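# Build a three-block arch spanning the two desks

## Task

Use the three blocks to make an arch over the gap between the two desks. Stand each of the two matching leaning blocks on one of its ends (either end), flat on a desk, with one block on each desk, both tilted toward each other. Set the third block, the keystone, squarely between them on their slanted tops so that both joints are closed, and keep all three blocks in a single line. Any number of the arms may be used.

## Robot and tools

Robots: four identical i2rt Big YAM arms named arm1, arm2, arm3 and arm4. Each has six joints, a five-fingered right hand and a wrist camera. Two fixed room cameras are cam_low and cam_low_2. Arm feet (base_link) in the scene frame, metres: arm1 at x=+0.377 y=+0.505 z=+0.772, arm2 at x=-0.387 y=+0.544 z=+0.803, arm3 at x=-0.378 y=-0.495 z=+0.794, arm4 at x=+0.382 y=-0.500 z=+0.810. Each foot points along its own +x; arm1 and arm4 face roughly toward -x, arm2 and arm3 roughly toward +x. The desk tops under the arms are at z=+0.720. Maximum reach is about 1.07 m from the joint1 axis.

Frame: one shared scene frame, origin on the floor, +z up. The hand point sits 0.045 m in front of the palm. In its own axes, +z runs along the straight fingers, +y points out of the palm, and +x points across the palm away from the thumb. Printed hand positions can be off, more so at long reach, and hands often settle a centimetre or more from the commanded pose.

Tool move: every argument is optional. Each arm gets its own object keyed by its name; arms that are left out receive no new command. Inside an arm's object: "joints" is a dictionary of absolute targets by joint name. Arm joints are in radians: joint1_rad -2.879 to 2.879 (base yaw, positive counter-clockwise seen from above), joint2_rad 0 to 3.141 (shoulder), joint3_rad 0 to 3.019 (elbow), joint4_rad -1.692 to 1.57 (hand pitch, positive lifts the fingers), joint5_rad -1.57 to 1.57 (sideways swing, positive toward the arm's right), joint6_rad -2.094 to 2.094 (roll, positive clockwise seen from behind). Hand keys hand_little, hand_ring, hand_middle, hand_index, hand_thumb_bend and hand_thumb_turn are absolute positions on a scale from -1 (closed, or thumb turned in front of the palm) to +1 (open, or thumb beside the palm). hand_force_limit (-1 to 1) sets the fingertip force where closing stops: about 0 N at -1 up to 10 N at +1, or 15 N for the thumb motors. hand_speed (-0.96 to 1) sets finger speed, reaching full speed from +0.48. "target" is an absolute hand pose given as seven numbers [x, y, z, qw, qx, qy, qz], in metres and a unit quaternion in the scene frame. The hand travels a straight path toward it, starting from the current hand_target. When "target" is given, "joints" may carry only the hand keys and the two settings. "speed" (0.002 to 0.5 m/s, default 0.25) is accepted only together with "target"; turning is capped at twice that value in rad/s. "min_time_s" (0.1 to 8 s) sets a minimum duration for that arm's joint motions. "cameras" is a list of camera names, or ["all"] or []. Every motion in a call starts at the same time, and all hand paths finish together. Hand paths take 0.5 to 10 s, and one action lasts at most 15 s. An unknown key makes the call invalid. An out-of-range value gets it refused, and a refusal skips the remaining move/wait/finished_scene calls in that reply.

Results: each arm's state shows joint_positions, hand, hand_target, Joint velocities ("within noise" means the arm is still), joint torques, joint_status and hand_status. A "move" line gives each moved arm's outcome, e.g. done or time_out. Status words: off_target (the joint stopped short and may still be pushing), time_out (the arm is left pushing toward a nearby target; resend its reported position to relieve it), not_followed / "pose unreachable" / "joint command not followed" (a safety or reach check held the command back). on_its_own lists motion you did not command. hand_stopped_by gives six words, for little, ring, middle, index, thumb_bend and thumb_turn: moving, target, force, stalled or fault. The *_load_n values are fingertip loads in N, positive when pushed open; a lost grip shows up as the load falling to near 0. Arms listed under "as last shown" were not commanded. Camera frames may lag the state slightly.

Gripping: a finger motor only starts when its target changes by 0.002 or more. For a soft grip, close at hand_speed -0.94 or below. To squeeze harder, raise hand_force_limit and also send a target more closed than the current reading. With the thumb turned in front of the palm, the hand can hold objects roughly 0.035 to 0.065 m thick. A bracket on the little-finger side of the wrist sticks out and can strike things. With joints 1, 5 and 6 at 0 and the hand level and forward, the palm faces down and the thumb is on the left.

Other tools: wait {seconds: 0 to 10, cameras} lets time pass without new commands. zoom_image {camera, region [x0, y0, x1, y1] in pixels, no more than 504 on each side} enlarges part of the most recent image. show_instructions shows the reference pages. finished_scene {scene: the current scene number} closes the scene permanently, and the arch must stay standing on its own.

Avoid: knocking blocks out of the work area or letting them fall, arms pressing on each other (including one hand gripping another's fingers), hard impacts, pushing for long against things that cannot move (this overheats motors; at 100 °C the arm goes limp), releasing blocks while they are still moving, and too much force on fingers. Arms keep pushing after contact, and paths do not steer around obstacles.

Each tool is called in YAML: its name, and indented under it one key for each argument.

Reference images:

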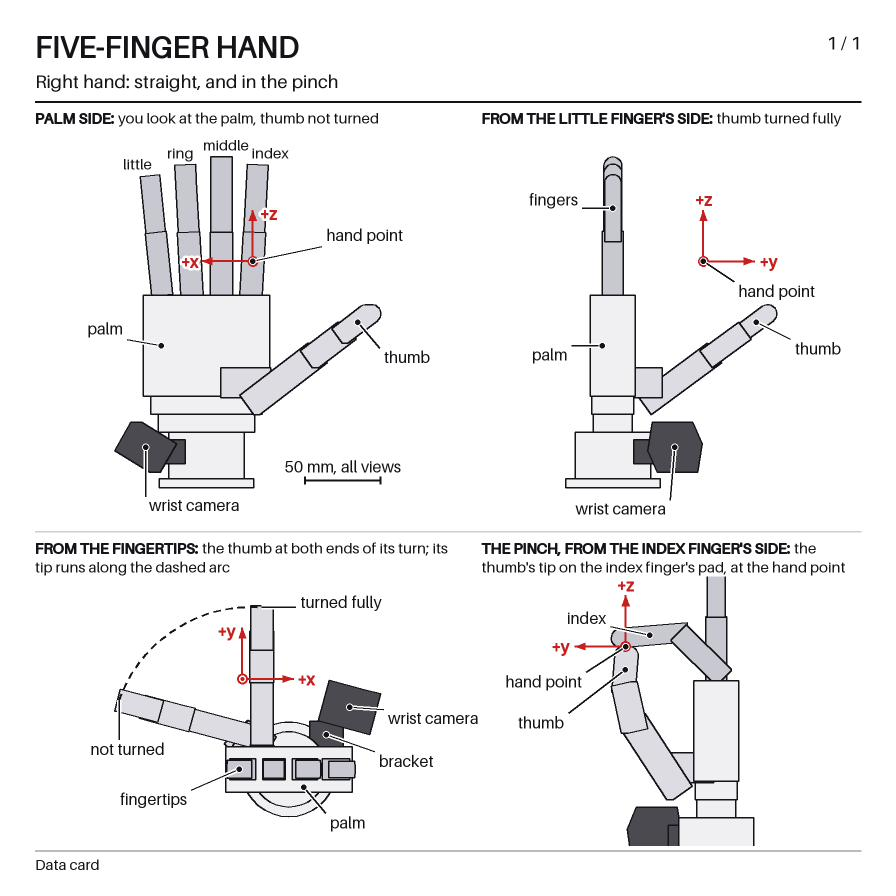

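## Session

move:
  cameras: ["all"]

Scene clock: 0.00 s.
Joint torques (N m): no reading
Heat: arm1: hottest joint3_rad 31 °C; arm2: hottest joint3_rad 29 °C; arm3: hottest joint3_rad 28 °C; arm4: hottest joint3_rad 32 °C.
Joint velocities: within noise
arm1.joint_positions: joint1_rad=-0.476 joint2_rad=+0.632 joint3_rad=+1.325 joint4_rad=-1.202 joint5_rad=-0.225 joint6_rad=-1.393 hand_little=+1.000 hand_ring=+1.000 hand_middle=+1.000 hand_index=+1.000 hand_thumb_turn=+1.000 hand_thumb_bend=+1.000 hand_force_limit=+0.000 hand_speed=-0.800
arm1.joint_status: not commanded
arm1.hand_stopped_by: target,target,target,target,target,target
arm1.little_load_n: 0.0
arm1.ring_load_n: 0.0
arm1.middle_load_n: 0.0
arm1.index_load_n: 0.0
arm1.thumb_bend_load_n: 0.0
arm1.thumb_turn_load_n: 0.0
arm1.hand: x=+0.1172 y=+0.4288 z=+1.2549 quat_wxyz=(+0.464, +0.116, -0.851, +0.217) (m; scene frame)
arm1.hand_target: x=+0.1182 y=+0.4291 z=+1.2683 quat_wxyz=(+0.476, +0.117, -0.844, +0.219) (m; scene frame)
arm1.hand_status: not commanded
arm2.joint_positions: joint1_rad=-0.481 joint2_rad=+0.632 joint3_rad=+1.411 joint4_rad=-1.456 joint5_rad=-0.119 joint6_rad=-1.021 hand_little=+1.000 hand_ring=+1.000 hand_middle=+1.000 hand_index=+1.000 hand_thumb_turn=+1.000 hand_thumb_bend=+1.000 hand_force_limit=+0.000 hand_speed=-0.800
arm2.joint_status: not commanded
arm2.hand_stopped_by: target,target,target,target,target,target
arm2.little_load_n: 0.0
arm2.ring_load_n: 0.0
arm2.middle_load_n: 0.0
arm2.index_load_n: 0.0
arm2.thumb_bend_load_n: 0.0
arm2.thumb_turn_load_n: 0.0
arm2.hand: x=-0.3392 y=+0.3515 z=+1.2684 quat_wxyz=(+0.105, +0.572, -0.693, +0.427) (m; scene frame)
arm2.hand_target: x=-0.3393 y=+0.3521 z=+1.2773 quat_wxyz=(+0.109, +0.569, -0.688, +0.436) (m; scene frame)
arm2.hand_status: not commanded
arm3.joint_positions: joint1_rad=-0.077 joint2_rad=+0.641 joint3_rad=+1.385 joint4_rad=-1.292 joint5_rad=+0.218 joint6_rad=-1.036 hand_little=+1.000 hand_ring=+1.000 hand_middle=+1.000 hand_index=+1.000 hand_thumb_turn=+1.000 hand_thumb_bend=+1.000 hand_force_limit=+0.000 hand_speed=-0.800
arm3.joint_status: not commanded
arm3.hand_stopped_by: target,target,target,target,target,target
arm3.little_load_n: 0.0
arm3.ring_load_n: 0.0
arm3.middle_load_n: 0.0
arm3.index_load_n: 0.0
arm3.thumb_bend_load_n: 0.0
arm3.thumb_turn_load_n: 0.0
arm3.hand: x=-0.1535 y=-0.4125 z=+1.2836 quat_wxyz=(-0.198, +0.867, +0.008, +0.457) (m; scene frame)
arm3.hand_target: x=-0.1540 y=-0.4128 z=+1.2950 quat_wxyz=(-0.206, +0.861, +0.007, +0.466) (m; scene frame)
arm3.hand_status: not commanded
arm4.joint_positions: joint1_rad=-0.413 joint2_rad=+0.602 joint3_rad=+1.437 joint4_rad=-1.316 joint5_rad=+0.076 joint6_rad=-0.995 hand_little=+1.000 hand_ring=+1.000 hand_middle=+1.000 hand_index=+1.000 hand_thumb_turn=+1.000 hand_thumb_bend=+1.000 hand_force_limit=+0.000 hand_speed=-0.800
arm4.joint_status: not commanded
arm4.hand_stopped_by: target,target,target,target,target,target
arm4.little_load_n: 0.0
arm4.ring_load_n: 0.0
arm4.middle_load_n: 0.0
arm4.index_load_n: 0.0
arm4.thumb_bend_load_n: 0.0
arm4.thumb_turn_load_n: 0.0
arm4.hand: x=+0.3469 y=-0.2802 z=+1.3173 quat_wxyz=(-0.482, +0.672, +0.532, +0.181) (m; scene frame)
arm4.hand_target: x=+0.3475 y=-0.2816 z=+1.3260 quat_wxyz=(-0.491, +0.668, +0.528, +0.184) (m; scene frame)
arm4.hand_status: not commanded
pictures: arm1_cam_wrist, arm2_cam_wrist, arm3_cam_wrist, arm4_cam_wrist, cam_low, cam_low_2

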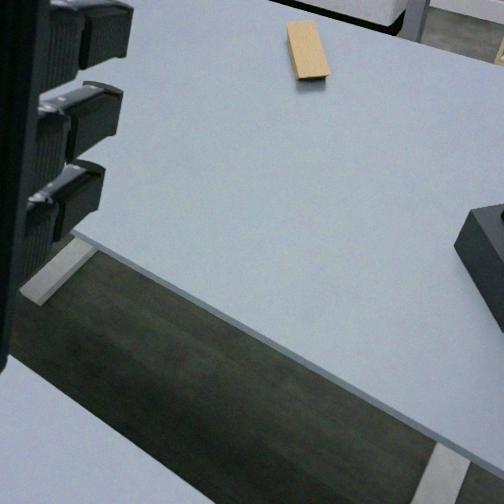

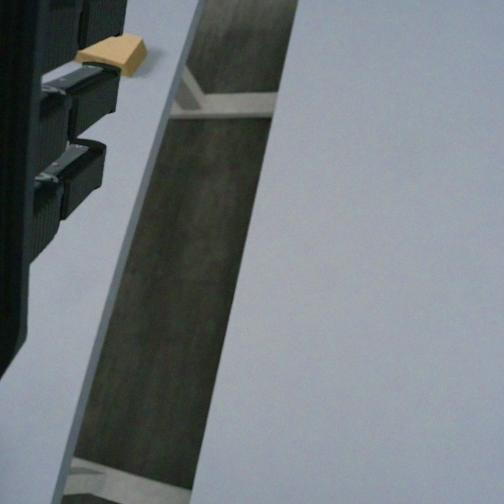

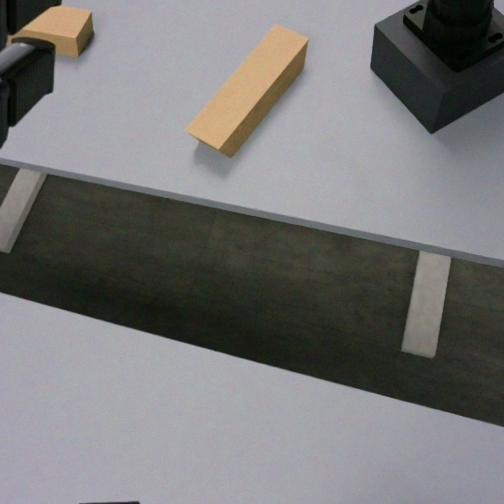

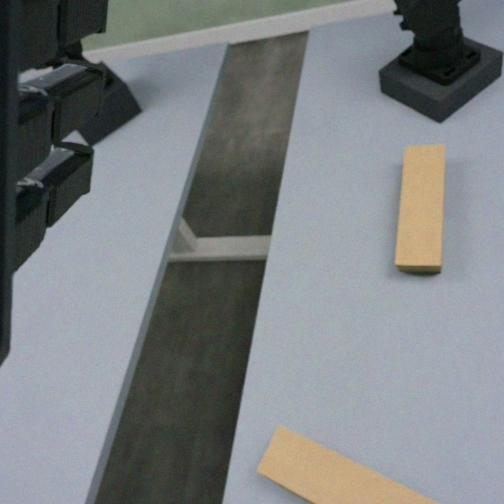

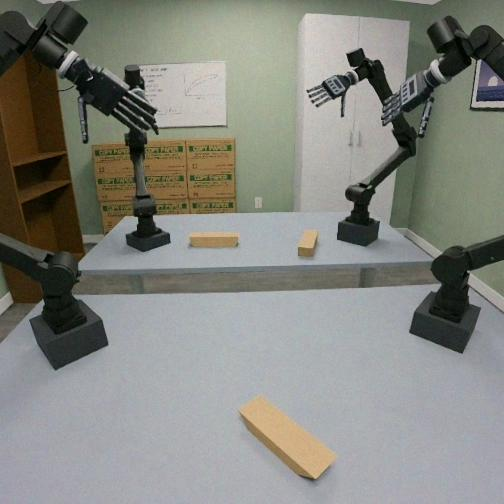

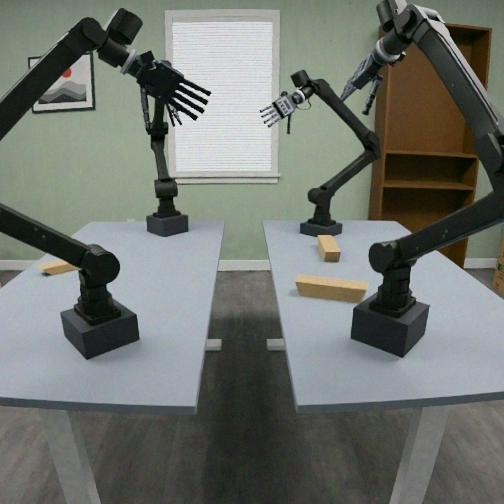

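zoom_image:
  camera: "cam_low"
  region: [170, 210, 350, 270]

zoom_image:
  camera: "cam_low"
  region: [210, 380, 360, 500]

zoom_image:
  camera: "cam_low_2"
  region: [270, 220, 390, 320]

zoom_image:
  camera: "arm4_cam_wrist"
  region: [240, 120, 504, 504]

zoom_image:
  camera: "cam_low_2"
  region: [20, 240, 120, 300]

Scaled by 2.800 from the camera's 504x504 image, which has a finer 720x720 frame.

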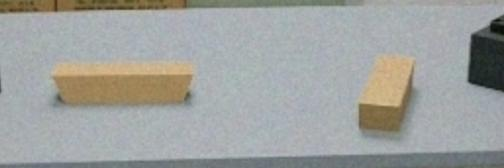

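Scaled by 3.360 from the camera's 504x504 image, which has a finer 720x720 frame.

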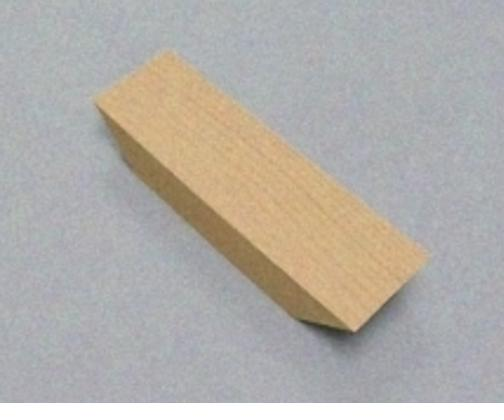

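Scaled by 4.200 from the camera's 504x504 image, which has a finer 720x720 frame.

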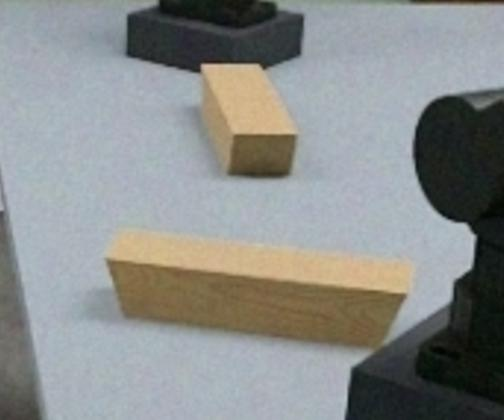

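Scaled by 1.312 from the camera's 504x504 image, which has a finer 720x720 frame.

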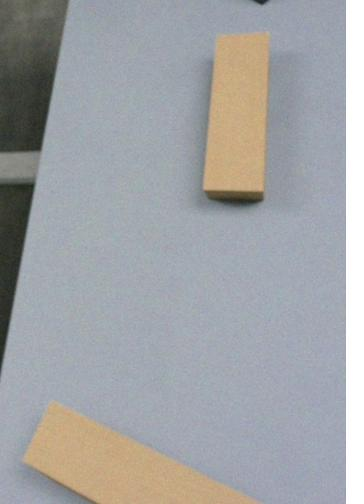

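Scaled by 5.040 from the camera's 504x504 image, which has a finer 720x720 frame.

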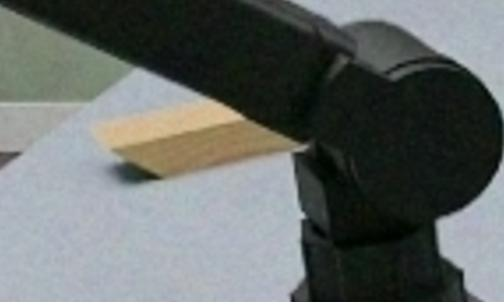

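move:
  arm1: {"target": [0.329, 0.183, 1.0, 0.3419, -0.5923, 0.6318, -0.3649], "speed": 0.25, "joints": {"hand_thumb_turn": -1, "hand_thumb_bend": 0.6, "hand_index": 0.6, "hand_middle": 0.6, "hand_speed": 0.2}}
  arm2: {"target": [-0.671, 0.024, 1.0, 0.17, -0.2945, 0.8142, -0.4705], "speed": 0.25, "joints": {"hand_thumb_turn": -1, "hand_thumb_bend": 0.6, "hand_index": 0.6, "hand_middle": 0.6, "hand_speed": 0.2}}
  arm3: {"target": [0.2575, -0.256, 1.0, 0.4941, -0.8556, 0.1326, -0.0767], "speed": 0.25, "joints": {"hand_thumb_turn": -1, "hand_thumb_bend": 0.6, "hand_index": 0.6, "hand_middle": 0.6, "hand_speed": 0.2}}
  cameras: ["all"]

Scene clock: 131.43 s.
Joint torques (N m): arm1=[0.21 -5.95 7.1 -0.38 -0.6 -0.08] | arm2=[-0.67 -11.46 11.07 0.01 -0.75 0.27] | arm3=[-1.49 -18.26 14.72 1.24 -0.77 0.28] | arm4=[1.49 2.67 8.85 2.84 0.07 -0.08]
Heat: arm1: hottest joint3_rad 42 °C; arm2: hottest joint3_rad 34 °C; arm3: hottest joint3_rad 36 °C; arm4: hottest joint3_rad 35 °C.
move: arm1 off_target; arm2 off_target; arm3 off_target
Joint velocities: within noise
arm1.joint_positions: joint1_rad=+0.278 joint2_rad=+1.299 joint3_rad=+1.196 joint4_rad=-1.681 joint5_rad=-0.895 joint6_rad=-1.986 hand_little=+1.000 hand_ring=+1.000 hand_middle=+0.600 hand_index=+0.600 hand_thumb_turn=-1.000 hand_thumb_bend=+0.600 hand_force_limit=+0.000 hand_speed=+0.200
arm1.joint_status: all done
arm1.hand_stopped_by: target,target,target,target,target,target
arm1.little_load_n: 0.0
arm1.ring_load_n: 0.0
arm1.middle_load_n: 0.0
arm1.index_load_n: 0.0
arm1.thumb_bend_load_n: 0.0
arm1.thumb_turn_load_n: 0.5
arm1.hand: x=+0.3249 y=+0.1810 z=+1.0043 quat_wxyz=(-0.230, +0.572, -0.692, +0.376) (m; scene frame)
arm1.hand_target: x=+0.3296 y=+0.1826 z=+0.9995 quat_wxyz=(-0.241, +0.574, -0.688, +0.373) (m; scene frame)
arm1.hand_status: off_target (0.006 m and 14.8 deg from the pose sent, 0.413 m and 116.4 deg at the start; a joint's target at an end of its range on 84 of 152 steps)
arm2.joint_positions: joint1_rad=-1.506 joint2_rad=+1.842 joint3_rad=+1.651 joint4_rad=-1.168 joint5_rad=-1.019 joint6_rad=-1.307 hand_little=+1.000 hand_ring=+1.000 hand_middle=+0.600 hand_index=+0.600 hand_thumb_turn=-1.000 hand_thumb_bend=+0.600 hand_force_limit=+0.000 hand_speed=+0.200
arm2.joint_status: all done
arm2.hand_stopped_by: target,target,target,target,target,target
arm2.little_load_n: 0.0
arm2.ring_load_n: -0.5
arm2.middle_load_n: 0.0
arm2.index_load_n: 0.0
arm2.thumb_bend_load_n: 0.0
arm2.thumb_turn_load_n: 0.0
arm2.hand: x=-0.6583 y=+0.0313 z=+0.9904 quat_wxyz=(-0.176, +0.299, -0.814, +0.466) (m; scene frame)
arm2.hand_target: x=-0.6707 y=+0.0245 z=+1.0001 quat_wxyz=(-0.169, +0.294, -0.814, +0.471) (m; scene frame)
arm2.hand_status: off_target (0.018 m and 1.0 deg from the pose sent, 0.538 m and 47.5 deg at the start)
arm3.joint_positions: joint1_rad=-0.587 joint2_rad=+1.884 joint3_rad=+1.687 joint4_rad=-0.759 joint5_rad=-0.885 joint6_rad=-0.791 hand_little=+1.000 hand_ring=+1.000 hand_middle=+0.600 hand_index=+0.600 hand_thumb_turn=-1.000 hand_thumb_bend=+0.600 hand_force_limit=+0.000 hand_speed=+0.200
arm3.joint_status: all done
arm3.hand_stopped_by: target,target,target,target,target,target
arm3.little_load_n: 0.0
arm3.ring_load_n: 0.0
arm3.middle_load_n: 0.0
arm3.index_load_n: 0.0
arm3.thumb_bend_load_n: 0.0
arm3.thumb_turn_load_n: 0.0
arm3.hand: x=+0.2380 y=-0.2536 z=+0.9815 quat_wxyz=(-0.488, +0.860, -0.135, +0.060) (m; scene frame)
arm3.hand_target: x=+0.2562 y=-0.2564 z=+1.0001 quat_wxyz=(-0.494, +0.856, -0.133, +0.077) (m; scene frame)
arm3.hand_status: off_target (0.027 m and 2.1 deg from the pose sent, 0.523 m and 58.2 deg at the start)
arm4: as last shown
pictures: arm1_cam_wrist, arm2_cam_wrist, arm3_cam_wrist, arm4_cam_wrist, cam_low, cam_low_2

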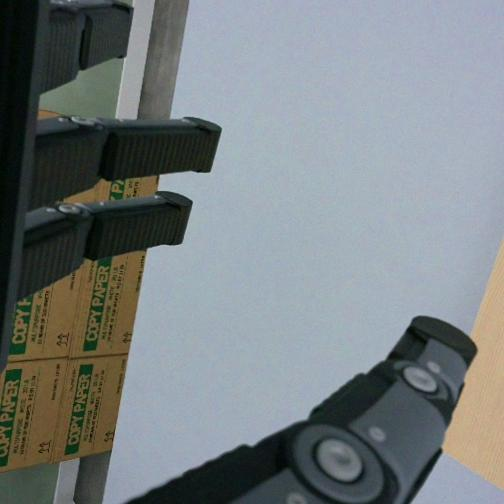

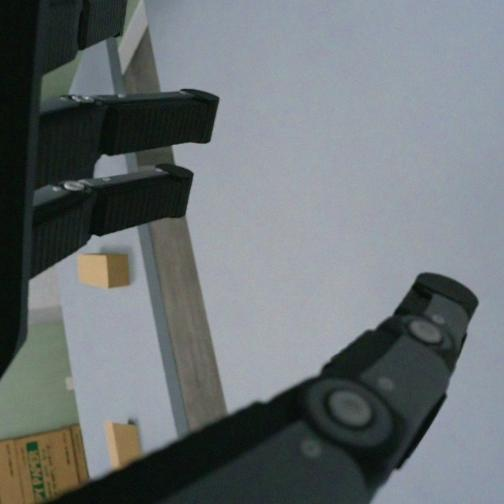

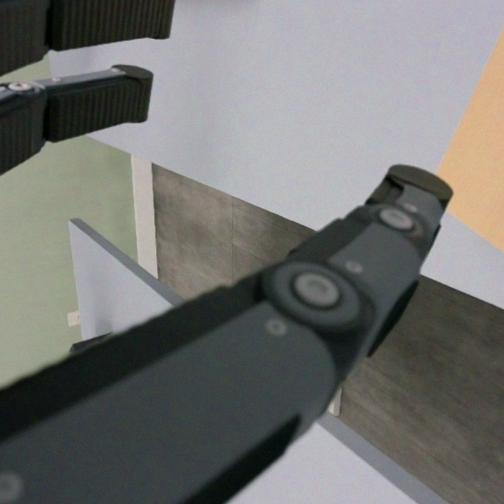

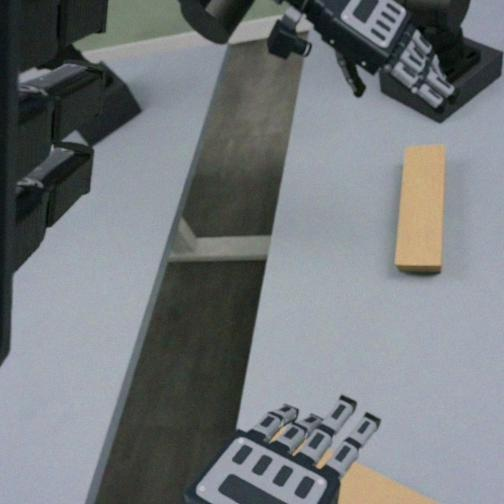

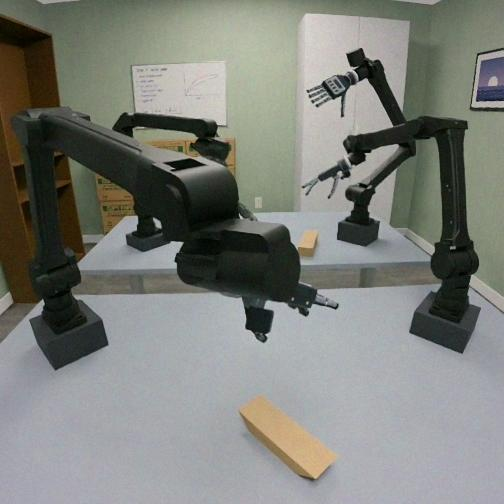

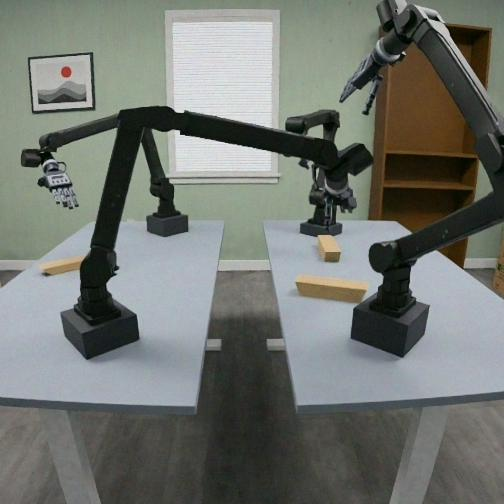

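move:
  arm1: {"target": [0.332, 0.184, 0.85, 0.3419, -0.5923, 0.6318, -0.3649], "speed": 0.15}
  arm2: {"target": [-0.682, 0.018, 0.84, 0.17, -0.2945, 0.8142, -0.4705], "speed": 0.15}
  arm3: {"target": [0.272, -0.258, 0.85, 0.4941, -0.8556, 0.1326, -0.0767], "speed": 0.15}
  cameras: ["all"]

Scene clock: 141.13 s.
Joint torques (N m): arm1=[0.21 -8.06 5.67 -0.18 -0.43 -0.09] | arm2=[-0.62 -12.69 6.8 0.76 -0.75 0.1] | arm3=[-1.67 -19.84 8.27 2.09 -0.74 0.19] | arm4=[1.55 2.67 8.87 2.76 0.09 -0.11]
Heat: arm1: hottest joint3_rad 41 °C; arm2: hottest joint3_rad 34 °C; arm3: hottest joint3_rad 36 °C; arm4: hottest joint3_rad 35 °C.
move: arm1 off_target; arm2 off_target; arm3 off_target
Joint velocities: within noise
arm1.joint_positions: joint1_rad=+0.293 joint2_rad=+1.563 joint3_rad=+1.016 joint4_rad=-1.472 joint5_rad=-0.884 joint6_rad=-2.095 hand_little=+1.000 hand_ring=+1.000 hand_middle=+0.600 hand_index=+0.600 hand_thumb_turn=-1.000 hand_thumb_bend=+0.600 hand_force_limit=+0.000 hand_speed=+0.200
arm1.joint_status: not commanded
arm1.hand_stopped_by: target,target,target,target,target,target
arm1.little_load_n: 0.0
arm1.ring_load_n: 0.0
arm1.middle_load_n: 0.0
arm1.index_load_n: 0.0
arm1.thumb_bend_load_n: 0.0
arm1.thumb_turn_load_n: 0.0
arm1.hand: x=+0.3286 y=+0.1823 z=+0.8564 quat_wxyz=(-0.309, +0.569, -0.680, +0.344) (m; scene frame)
arm1.hand_target: x=+0.3326 y=+0.1838 z=+0.8501 quat_wxyz=(-0.314, +0.574, -0.675, +0.342) (m; scene frame)
arm1.hand_status: off_target (0.007 m and 7.5 deg from the pose sent, 0.154 m and 14.8 deg at the start; a joint's target at an end of its range on 45 of 56 steps)
arm2.joint_positions: joint1_rad=-1.513 joint2_rad=+2.015 joint3_rad=+1.525 joint4_rad=-0.859 joint5_rad=-1.021 joint6_rad=-1.307 hand_little=+1.000 hand_ring=+1.000 hand_middle=+0.600 hand_index=+0.600 hand_thumb_turn=-1.000 hand_thumb_bend=+0.600 hand_force_limit=+0.000 hand_speed=+0.200
arm2.joint_status: not commanded
arm2.hand_stopped_by: target,target,target,target,target,target
arm2.little_load_n: 0.0
arm2.ring_load_n: 0.0
arm2.middle_load_n: 0.0
arm2.index_load_n: 0.0
arm2.thumb_bend_load_n: 0.0
arm2.thumb_turn_load_n: 0.0
arm2.hand: x=-0.6756 y=+0.0155 z=+0.8497 quat_wxyz=(-0.171, +0.298, -0.813, +0.469) (m; scene frame)
arm2.hand_target: x=-0.6818 y=+0.0182 z=+0.8402 quat_wxyz=(-0.170, +0.295, -0.814, +0.470) (m; scene frame)
arm2.hand_status: off_target (0.012 m and 0.5 deg from the pose sent, 0.153 m and 1.0 deg at the start)
arm3.joint_positions: joint1_rad=-0.591 joint2_rad=+2.047 joint3_rad=+1.594 joint4_rad=-0.469 joint5_rad=-0.889 joint6_rad=-0.791 hand_little=+1.000 hand_ring=+1.000 hand_middle=+0.600 hand_index=+0.600 hand_thumb_turn=-1.000 hand_thumb_bend=+0.600 hand_force_limit=+0.000 hand_speed=+0.200
arm3.joint_status: not commanded
arm3.hand_stopped_by: target,target,target,target,target,target
arm3.little_load_n: 0.0
arm3.ring_load_n: 0.0
arm3.middle_load_n: 0.0
arm3.index_load_n: 0.0
arm3.thumb_bend_load_n: 0.0
arm3.thumb_turn_load_n: 0.0
arm3.hand: x=+0.2681 y=-0.2515 z=+0.8585 quat_wxyz=(-0.494, +0.857, -0.128, +0.075) (m; scene frame)
arm3.hand_target: x=+0.2718 y=-0.2581 z=+0.8500 quat_wxyz=(-0.494, +0.856, -0.133, +0.077) (m; scene frame)
arm3.hand_status: off_target (0.011 m and 0.6 deg from the pose sent, 0.136 m and 2.1 deg at the start)
arm4: as last shown
pictures: arm1_cam_wrist, arm2_cam_wrist, arm3_cam_wrist, arm4_cam_wrist, cam_low, cam_low_2

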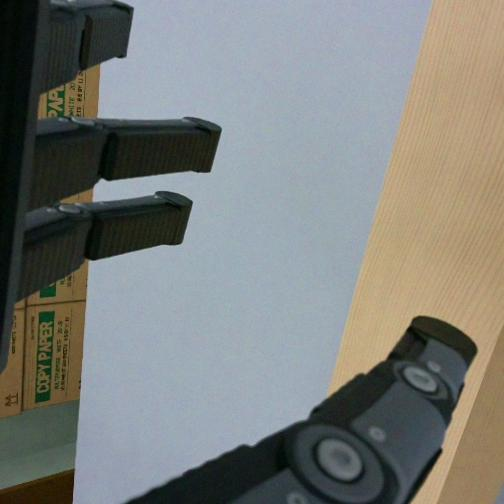

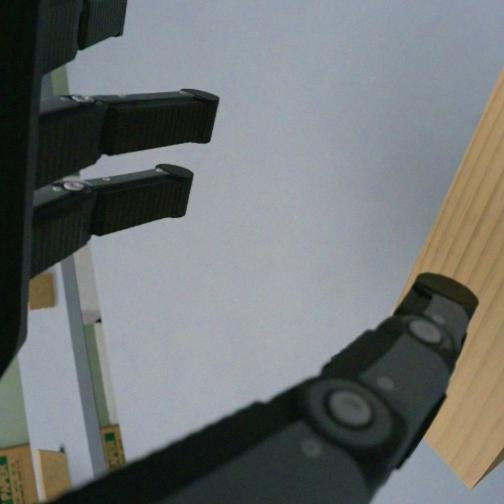

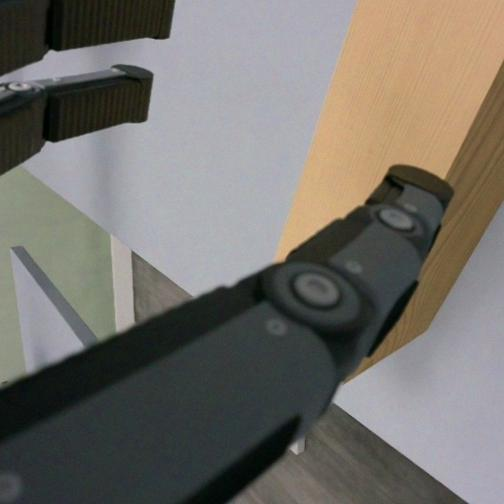

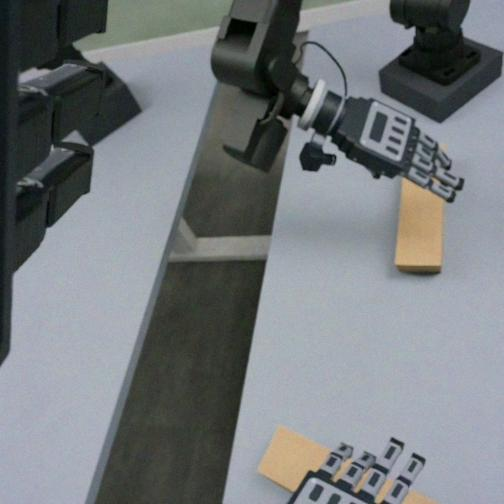

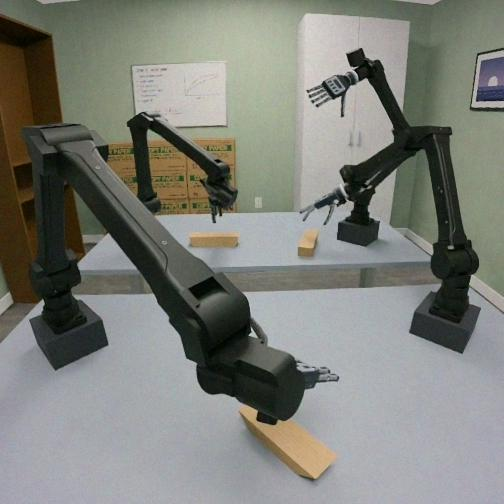

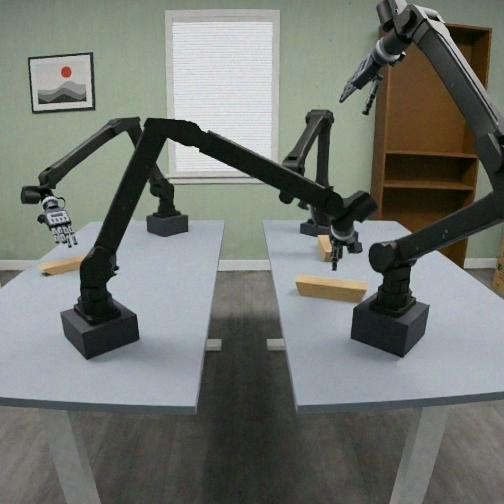

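move:
  arm1: {"target": [0.333, 0.1845, 0.782, 0.3419, -0.5923, 0.6318, -0.3649], "speed": 0.1}
  arm2: {"target": [-0.678, 0.027, 0.778, 0.17, -0.2945, 0.8142, -0.4705], "speed": 0.1}
  arm3: {"target": [0.2612, -0.262, 0.778, 0.4941, -0.8556, 0.1326, -0.0767], "speed": 0.1}
  cameras: ["all"]

Scene clock: 153.30 s.
Joint torques (N m): arm1=[0.26 -8.47 4.78 -0.23 -0.48 -0.09] | arm2=[-0.91 -12.57 6.08 0.73 -0.76 0.06] | arm3=[-1.73 -19.78 7.38 2.15 -0.75 0.15] | arm4=[1.67 2.67 8.92 2.82 0.07 -0.1]
Heat: arm1: hottest joint3_rad 40 °C; arm2: hottest joint3_rad 33 °C; arm3: hottest joint3_rad 36 °C; arm4: hottest joint3_rad 35 °C.
move: arm1 off_target; arm2 off_target; arm3 off_target
Joint velocities: within noise
arm1.joint_positions: joint1_rad=+0.294 joint2_rad=+1.678 joint3_rad=+0.944 joint4_rad=-1.281 joint5_rad=-0.884 joint6_rad=-2.095 hand_little=+1.000 hand_ring=+1.000 hand_middle=+0.600 hand_index=+0.600 hand_thumb_turn=-1.000 hand_thumb_bend=+0.600 hand_force_limit=+0.000 hand_speed=+0.200
arm1.joint_status: not commanded
arm1.hand_stopped_by: target,target,target,target,target,target
arm1.little_load_n: 0.0
arm1.ring_load_n: 0.0
arm1.middle_load_n: 0.0
arm1.index_load_n: 0.0
arm1.thumb_bend_load_n: 0.0
arm1.thumb_turn_load_n: 0.0
arm1.hand: x=+0.3283 y=+0.1810 z=+0.7891 quat_wxyz=(-0.308, +0.570, -0.679, +0.345) (m; scene frame)
arm1.hand_target: x=+0.3335 y=+0.1843 z=+0.7823 quat_wxyz=(-0.314, +0.574, -0.674, +0.342) (m; scene frame)
arm1.hand_status: off_target (0.009 m and 7.5 deg from the pose sent, 0.075 m and 7.5 deg at the start; a joint's target at an end of its range on 45 of 45 steps)
arm2.joint_positions: joint1_rad=-1.519 joint2_rad=+2.080 joint3_rad=+1.454 joint4_rad=-0.727 joint5_rad=-1.022 joint6_rad=-1.312 hand_little=+1.000 hand_ring=+1.000 hand_middle=+0.600 hand_index=+0.600 hand_thumb_turn=-1.000 hand_thumb_bend=+0.600 hand_force_limit=+0.000 hand_speed=+0.200
arm2.joint_status: not commanded
arm2.hand_stopped_by: target,target,target,target,target,target
arm2.little_load_n: 0.0
arm2.ring_load_n: 0.0
arm2.middle_load_n: 0.0
arm2.index_load_n: 0.0
arm2.thumb_bend_load_n: 0.0
arm2.thumb_turn_load_n: 0.0
arm2.hand: x=-0.6730 y=+0.0224 z=+0.7907 quat_wxyz=(-0.170, +0.297, -0.814, +0.470) (m; scene frame)
arm2.hand_target: x=-0.6777 y=+0.0271 z=+0.7783 quat_wxyz=(-0.170, +0.295, -0.814, +0.471) (m; scene frame)
arm2.hand_status: off_target (0.014 m and 0.3 deg from the pose sent, 0.073 m and 0.5 deg at the start)
arm3.joint_positions: joint1_rad=-0.594 joint2_rad=+2.118 joint3_rad=+1.504 joint4_rad=-0.308 joint5_rad=-0.891 joint6_rad=-0.791 hand_little=+1.000 hand_ring=+1.000 hand_middle=+0.600 hand_index=+0.600 hand_thumb_turn=-1.000 hand_thumb_bend=+0.600 hand_force_limit=+0.000 hand_speed=+0.200
arm3.joint_status: not commanded
arm3.hand_stopped_by: target,target,target,target,target,target
arm3.little_load_n: 0.0
arm3.ring_load_n: -0.5
arm3.middle_load_n: 0.0
arm3.index_load_n: 0.0
arm3.thumb_bend_load_n: 0.0
arm3.thumb_turn_load_n: 0.0
arm3.hand: x=+0.2590 y=-0.2549 z=+0.7884 quat_wxyz=(-0.494, +0.856, -0.129, +0.075) (m; scene frame)
arm3.hand_target: x=+0.2610 y=-0.2620 z=+0.7782 quat_wxyz=(-0.494, +0.856, -0.133, +0.077) (m; scene frame)
arm3.hand_status: off_target (0.013 m and 0.5 deg from the pose sent, 0.081 m and 0.6 deg at the start)
arm4: as last shown
pictures: arm1_cam_wrist, arm2_cam_wrist, arm3_cam_wrist, arm4_cam_wrist, cam_low, cam_low_2

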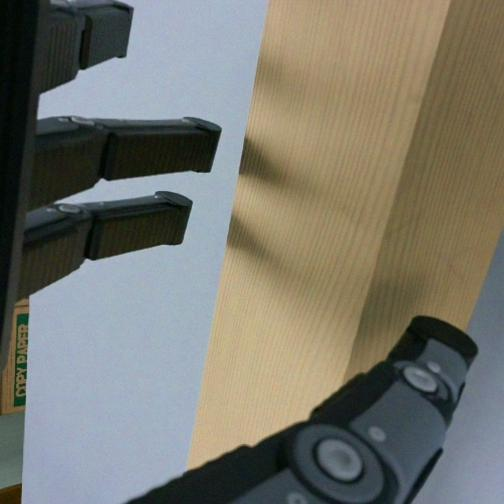

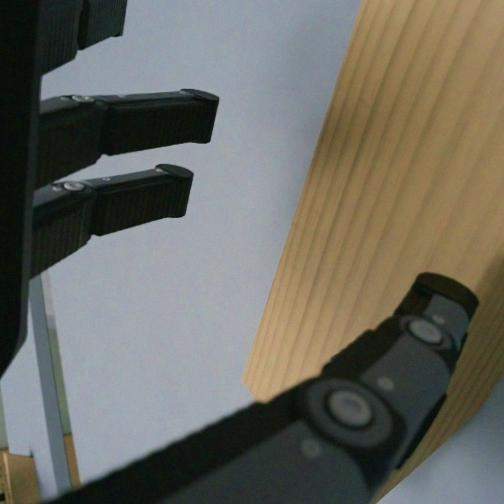

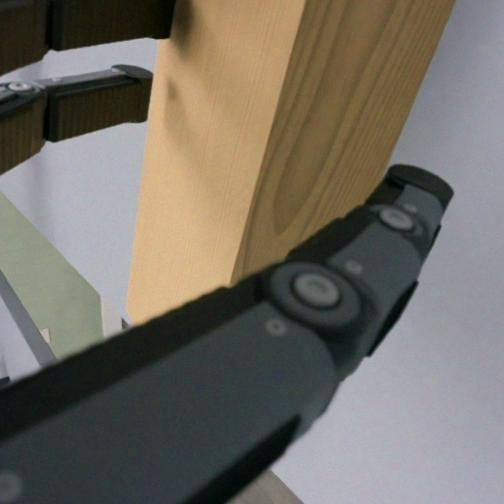

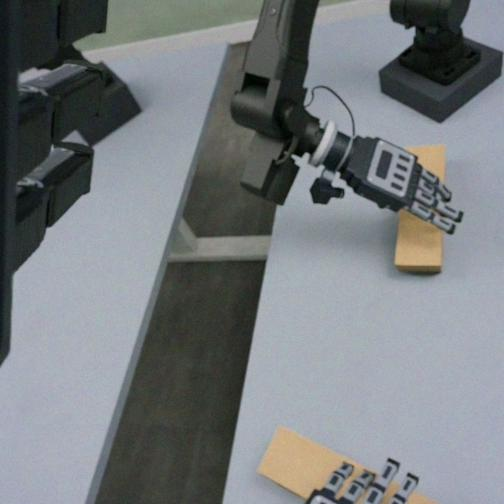

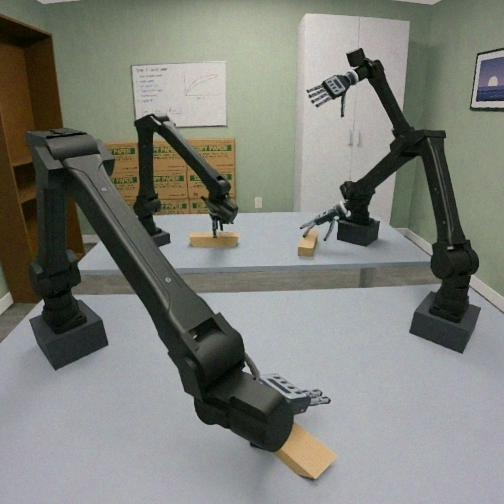

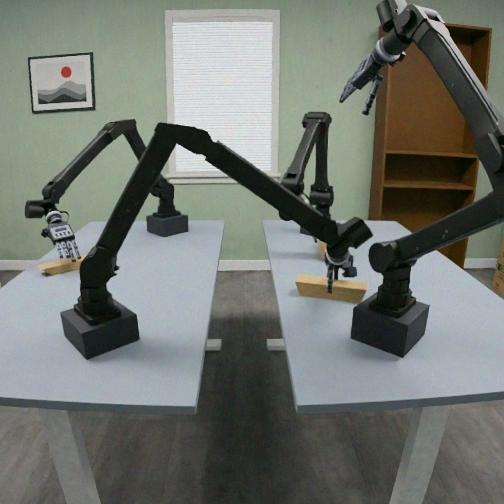

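move:
  arm2: {"target": [-0.702, 0.056, 0.785, 0.17, -0.2945, 0.8142, -0.4705], "speed": 0.1}
  arm3: {"target": [0.2665, -0.245, 0.785, 0.4941, -0.8556, 0.1326, -0.0767], "speed": 0.1}
  cameras: ["arm2_cam_wrist", "arm3_cam_wrist", "cam_low"]

Scene clock: 194.13 s.
Joint torques (N m): arm1=[0.32 -8.64 4.71 -0.21 -0.47 -0.1] | arm2=[-0.03 -12.63 7.31 -0.09 -0.79 0.04] | arm3=[0.09 -19.37 9.92 2.13 -0.57 0.27] | arm4=[2.02 2.43 8.9 2.76 0.07 -0.11]
Heat: arm1: hottest joint3_rad 36 °C; arm2: hottest joint3_rad 31 °C; arm3: hottest joint3_rad 35 °C; arm4: hottest joint3_rad 35 °C.
move: arm2 done; arm3 off_target
Joint velocities: within noise
arm1, arm4: as last shown
arm2.joint_positions: joint1_rad=-1.593 joint2_rad=+2.080 joint3_rad=+1.454 joint4_rad=-0.834 joint5_rad=-1.032 joint6_rad=-1.433 hand_little=+1.000 hand_ring=+1.000 hand_middle=+0.600 hand_index=+0.600 hand_thumb_turn=-1.000 hand_thumb_bend=+0.600 hand_force_limit=+0.000 hand_speed=+0.200
arm2.joint_status: not commanded
arm2.hand_stopped_by: target,target,target,target,target,target
arm2.little_load_n: 0.0
arm2.ring_load_n: 0.0
arm2.middle_load_n: 0.0
arm2.index_load_n: 0.0
arm2.thumb_bend_load_n: 0.0
arm2.thumb_turn_load_n: 0.0
arm2.hand: x=-0.6992 y=+0.0577 z=+0.7889 quat_wxyz=(-0.169, +0.292, -0.816, +0.470) (m; scene frame)
arm2.hand_target: x=-0.7020 y=+0.0560 z=+0.7851 quat_wxyz=(-0.170, +0.294, -0.814, +0.471) (m; scene frame)
arm2.hand_status: done (0.005 m and 0.4 deg from the pose sent, 0.045 m and 0.3 deg at the start)
arm3.joint_positions: joint1_rad=-0.592 joint2_rad=+2.118 joint3_rad=+1.504 joint4_rad=-0.306 joint5_rad=-0.880 joint6_rad=-0.772 hand_little=+1.000 hand_ring=+1.000 hand_middle=+0.600 hand_index=+0.600 hand_thumb_turn=-1.000 hand_thumb_bend=+0.600 hand_force_limit=+0.000 hand_speed=+0.200
arm3.joint_status: not commanded
arm3.hand_stopped_by: target,target,target,target,target,target
arm3.little_load_n: 0.0
arm3.ring_load_n: 0.0
arm3.middle_load_n: 0.0
arm3.index_load_n: 0.0
arm3.thumb_bend_load_n: 0.0
arm3.thumb_turn_load_n: 0.0
arm3.hand: x=+0.2591 y=-0.2542 z=+0.7878 quat_wxyz=(-0.491, +0.857, -0.138, +0.073) (m; scene frame)
arm3.hand_target: x=+0.2662 y=-0.2451 z=+0.7853 quat_wxyz=(-0.494, +0.856, -0.133, +0.077) (m; scene frame)
arm3.hand_status: off_target (0.012 m and 0.8 deg from the pose sent, 0.013 m and 0.4 deg at the start)
pictures: arm2_cam_wrist, arm3_cam_wrist, cam_low

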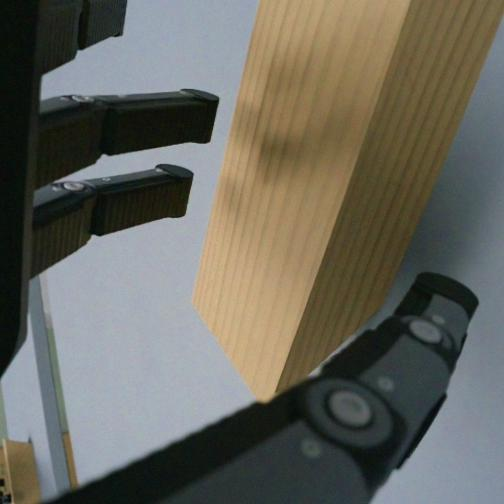

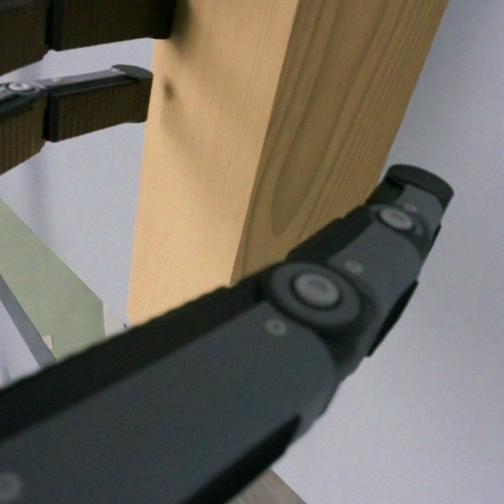

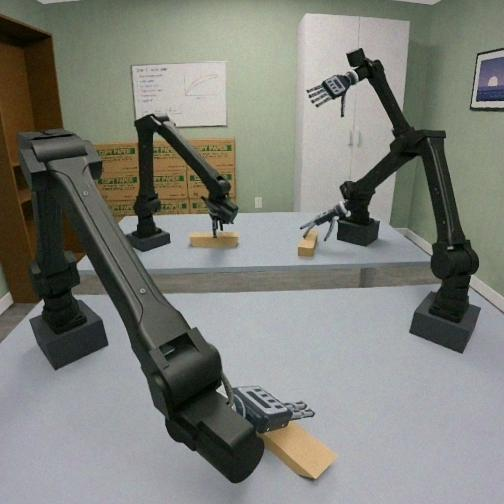

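move:
  arm1: {"target": [0.3335, 0.1845, 0.750, 0.3419, -0.5923, 0.6318, -0.3649], "speed": 0.06}
  arm2: {"target": [-0.709, 0.054, 0.747, 0.17, -0.2945, 0.8142, -0.4705], "speed": 0.06}
  arm3: {"target": [0.27, -0.23, 0.825, 0.4941, -0.8556, 0.1326, -0.0767], "speed": 0.1}
  cameras: ["arm1_cam_wrist", "arm2_cam_wrist", "arm3_cam_wrist"]

Scene clock: 206.83 s.
Joint torques (N m): arm1=[-0.44 -7.82 4.26 0.17 -0.12 -0.1] | arm2=[-0.15 -9.93 7.77 1.09 0.03 -0.04] | arm3=[0.67 -23.77 12.3 0.92 -0.56 0.27] | arm4=[1.49 2.84 8.85 2.91 0.07 -0.08]
Heat: arm1: hottest joint3_rad 36 °C; arm2: hottest joint3_rad 31 °C; arm3: hottest joint3_rad 36 °C; arm4: hottest joint3_rad 35 °C.
move: arm1 off_target; arm2 off_target; arm3 off_target
Joint velocities: within noise
arm1.joint_positions: joint1_rad=+0.302 joint2_rad=+1.734 joint3_rad=+0.922 joint4_rad=-1.201 joint5_rad=-0.895 joint6_rad=-2.095 hand_little=+1.000 hand_ring=+1.000 hand_middle=+0.600 hand_index=+0.600 hand_thumb_turn=-1.000 hand_thumb_bend=+0.600 hand_force_limit=+0.000 hand_speed=+0.200
arm1.joint_status: not commanded
arm1.hand_stopped_by: target,target,target,target,target,target
arm1.little_load_n: 0.0
arm1.ring_load_n: 0.0
arm1.middle_load_n: 2.0
arm1.index_load_n: -0.5
arm1.thumb_bend_load_n: 0.0
arm1.thumb_turn_load_n: 0.0
arm1.hand: x=+0.3323 y=+0.1792 z=+0.7618 quat_wxyz=(-0.309, +0.571, -0.676, +0.349) (m; scene frame)
arm1.hand_target: x=+0.3342 y=+0.1844 z=+0.7505 quat_wxyz=(-0.314, +0.574, -0.674, +0.342) (m; scene frame)
arm1.hand_status: off_target (0.013 m and 7.0 deg from the pose sent, 0.040 m and 7.5 deg at the start; a joint's target at an end of its range on 47 of 47 steps)
arm2.joint_positions: joint1_rad=-1.598 joint2_rad=+2.112 joint3_rad=+1.454 joint4_rad=-0.820 joint5_rad=-1.055 joint6_rad=-1.438 hand_little=+1.000 hand_ring=+1.000 hand_middle=+0.600 hand_index=+0.600 hand_thumb_turn=-1.000 hand_thumb_bend=+0.600 hand_force_limit=+0.000 hand_speed=+0.200
arm2.joint_status: not commanded
arm2.hand_stopped_by: target,target,target,target,target,target
arm2.little_load_n: 0.0
arm2.ring_load_n: 0.0
arm2.middle_load_n: 1.0
arm2.index_load_n: 0.0
arm2.thumb_bend_load_n: 0.0
arm2.thumb_turn_load_n: 0.0
arm2.hand: x=-0.6978 y=+0.0581 z=+0.7742 quat_wxyz=(-0.178, +0.287, -0.812, +0.476) (m; scene frame)
arm2.hand_target: x=-0.7080 y=+0.0553 z=+0.7479 quat_wxyz=(-0.170, +0.294, -0.814, +0.471) (m; scene frame)
arm2.hand_status: off_target (0.030 m and 1.5 deg from the pose sent, 0.043 m and 0.4 deg at the start)
arm3.joint_positions: joint1_rad=-0.574 joint2_rad=+2.118 joint3_rad=+1.516 joint4_rad=-0.341 joint5_rad=-0.867 joint6_rad=-0.746 hand_little=+1.000 hand_ring=+1.000 hand_middle=+0.600 hand_index=+0.600 hand_thumb_turn=-1.000 hand_thumb_bend=+0.600 hand_force_limit=+0.000 hand_speed=+0.200
arm3.joint_status: not commanded
arm3.hand_stopped_by: target,target,target,target,target,target
arm3.little_load_n: 0.0
arm3.ring_load_n: 0.0
arm3.middle_load_n: 0.0
arm3.index_load_n: 0.0
arm3.thumb_bend_load_n: 0.0
arm3.thumb_turn_load_n: 0.0
arm3.hand: x=+0.2523 y=-0.2437 z=+0.7890 quat_wxyz=(-0.485, +0.860, -0.149, +0.056) (m; scene frame)
arm3.hand_target: x=+0.2682 y=-0.2303 z=+0.8255 quat_wxyz=(-0.495, +0.856, -0.133, +0.077) (m; scene frame)
arm3.hand_status: off_target (0.042 m and 3.2 deg from the pose sent, 0.046 m and 0.8 deg at the start)
arm4: as last shown
pictures: arm1_cam_wrist, arm2_cam_wrist, arm3_cam_wrist

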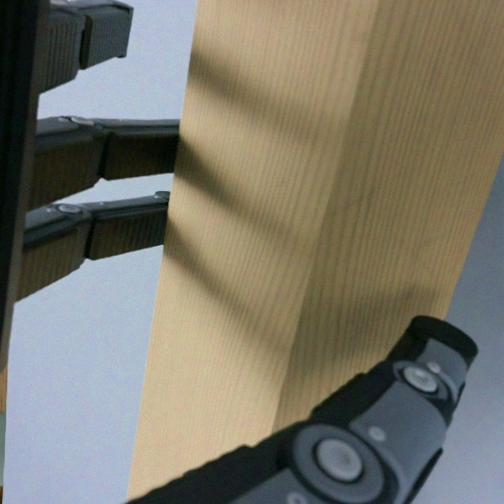

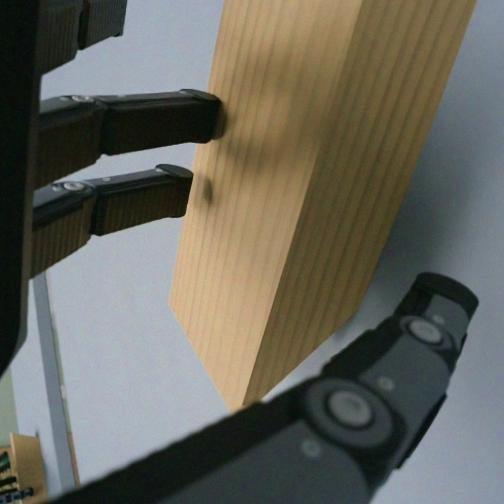

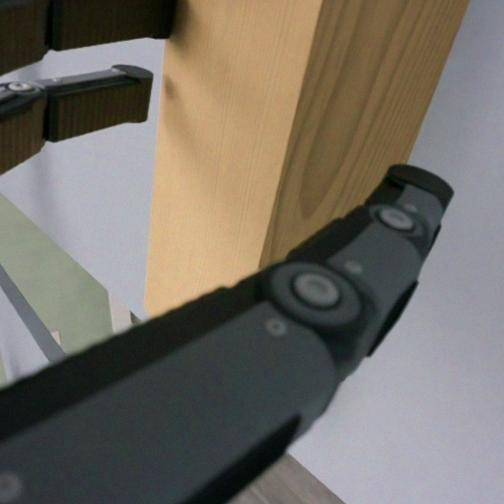

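move:
  arm2: {"target": [-0.697, 0.037, 0.815, 0.17, -0.2945, 0.8142, -0.4705], "speed": 0.1}
  arm3: {"target": [0.270, -0.222, 0.88, 0.4941, -0.8556, 0.1326, -0.0767], "speed": 0.15}
  cameras: ["arm2_cam_wrist", "arm3_cam_wrist"]

Scene clock: 217.07 s.
Joint torques (N m): arm1=[-0.21 -8.12 4.26 0.14 -0.11 -0.09] | arm2=[0.97 -14.33 9.1 -0.12 -0.54 0.26] | arm3=[0.44 -23.59 13.35 1.11 -0.58 0.27] | arm4=[1.49 2.61 8.94 2.81 0.08 -0.11]
Heat: arm1: hottest joint3_rad 35 °C; arm2: hottest joint3_rad 31 °C; arm3: hottest joint3_rad 36 °C; arm4: hottest joint3_rad 35 °C.
move: arm2 off_target; arm3 off_target
Joint velocities: within noise
arm1, arm4: as last shown
arm1.index_load_n: 0.0
arm1.thumb_bend_load_n: 0.5
arm1.hand_target: x=+0.3341 y=+0.1843 z=+0.7505 quat_wxyz=(-0.314, +0.574, -0.674, +0.342) (m; scene frame)
arm2.joint_positions: joint1_rad=-1.574 joint2_rad=+2.076 joint3_rad=+1.467 joint4_rad=-0.854 joint5_rad=-1.035 joint6_rad=-1.403 hand_little=+1.000 hand_ring=+1.000 hand_middle=+0.600 hand_index=+0.600 hand_thumb_turn=-1.000 hand_thumb_bend=+0.600 hand_force_limit=+0.000 hand_speed=+0.200
arm2.joint_status: not commanded
arm2.hand_stopped_by: target,target,target,target,target,target
arm2.little_load_n: 0.0
arm2.ring_load_n: -0.5
arm2.middle_load_n: 0.0
arm2.index_load_n: 0.0
arm2.thumb_bend_load_n: 0.0
arm2.thumb_turn_load_n: 0.0
arm2.hand: x=-0.6893 y=+0.0512 z=+0.7965 quat_wxyz=(-0.182, +0.286, -0.817, +0.466) (m; scene frame)
arm2.hand_target: x=-0.6965 y=+0.0376 z=+0.8152 quat_wxyz=(-0.170, +0.294, -0.814, +0.471) (m; scene frame)
arm2.hand_status: off_target (0.025 m and 1.8 deg from the pose sent, 0.046 m and 1.5 deg at the start)
arm3.joint_positions: joint1_rad=-0.558 joint2_rad=+2.055 joint3_rad=+1.562 joint4_rad=-0.450 joint5_rad=-0.859 joint6_rad=-0.731 hand_little=+1.000 hand_ring=+1.000 hand_middle=+0.600 hand_index=+0.600 hand_thumb_turn=-1.000 hand_thumb_bend=+0.600 hand_force_limit=+0.000 hand_speed=+0.200
arm3.joint_status: not commanded
arm3.hand_stopped_by: target,target,target,target,target,target
arm3.little_load_n: 0.0
arm3.ring_load_n: -0.5
arm3.middle_load_n: 0.0
arm3.index_load_n: 0.0
arm3.thumb_bend_load_n: 0.0
arm3.thumb_turn_load_n: 0.0
arm3.hand: x=+0.2509 y=-0.2337 z=+0.8392 quat_wxyz=(-0.483, +0.861, -0.151, +0.051) (m; scene frame)
arm3.hand_target: x=+0.2677 y=-0.2225 z=+0.8803 quat_wxyz=(-0.495, +0.856, -0.133, +0.077) (m; scene frame)
arm3.hand_status: off_target (0.047 m and 3.9 deg from the pose sent, 0.095 m and 3.2 deg at the start)
arm4.index_load_n: 0.5
pictures: arm2_cam_wrist, arm3_cam_wrist

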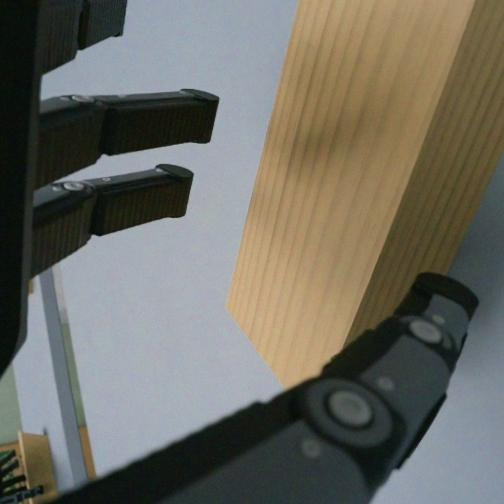

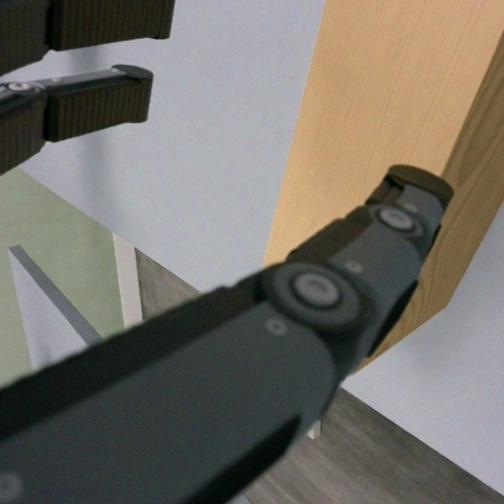

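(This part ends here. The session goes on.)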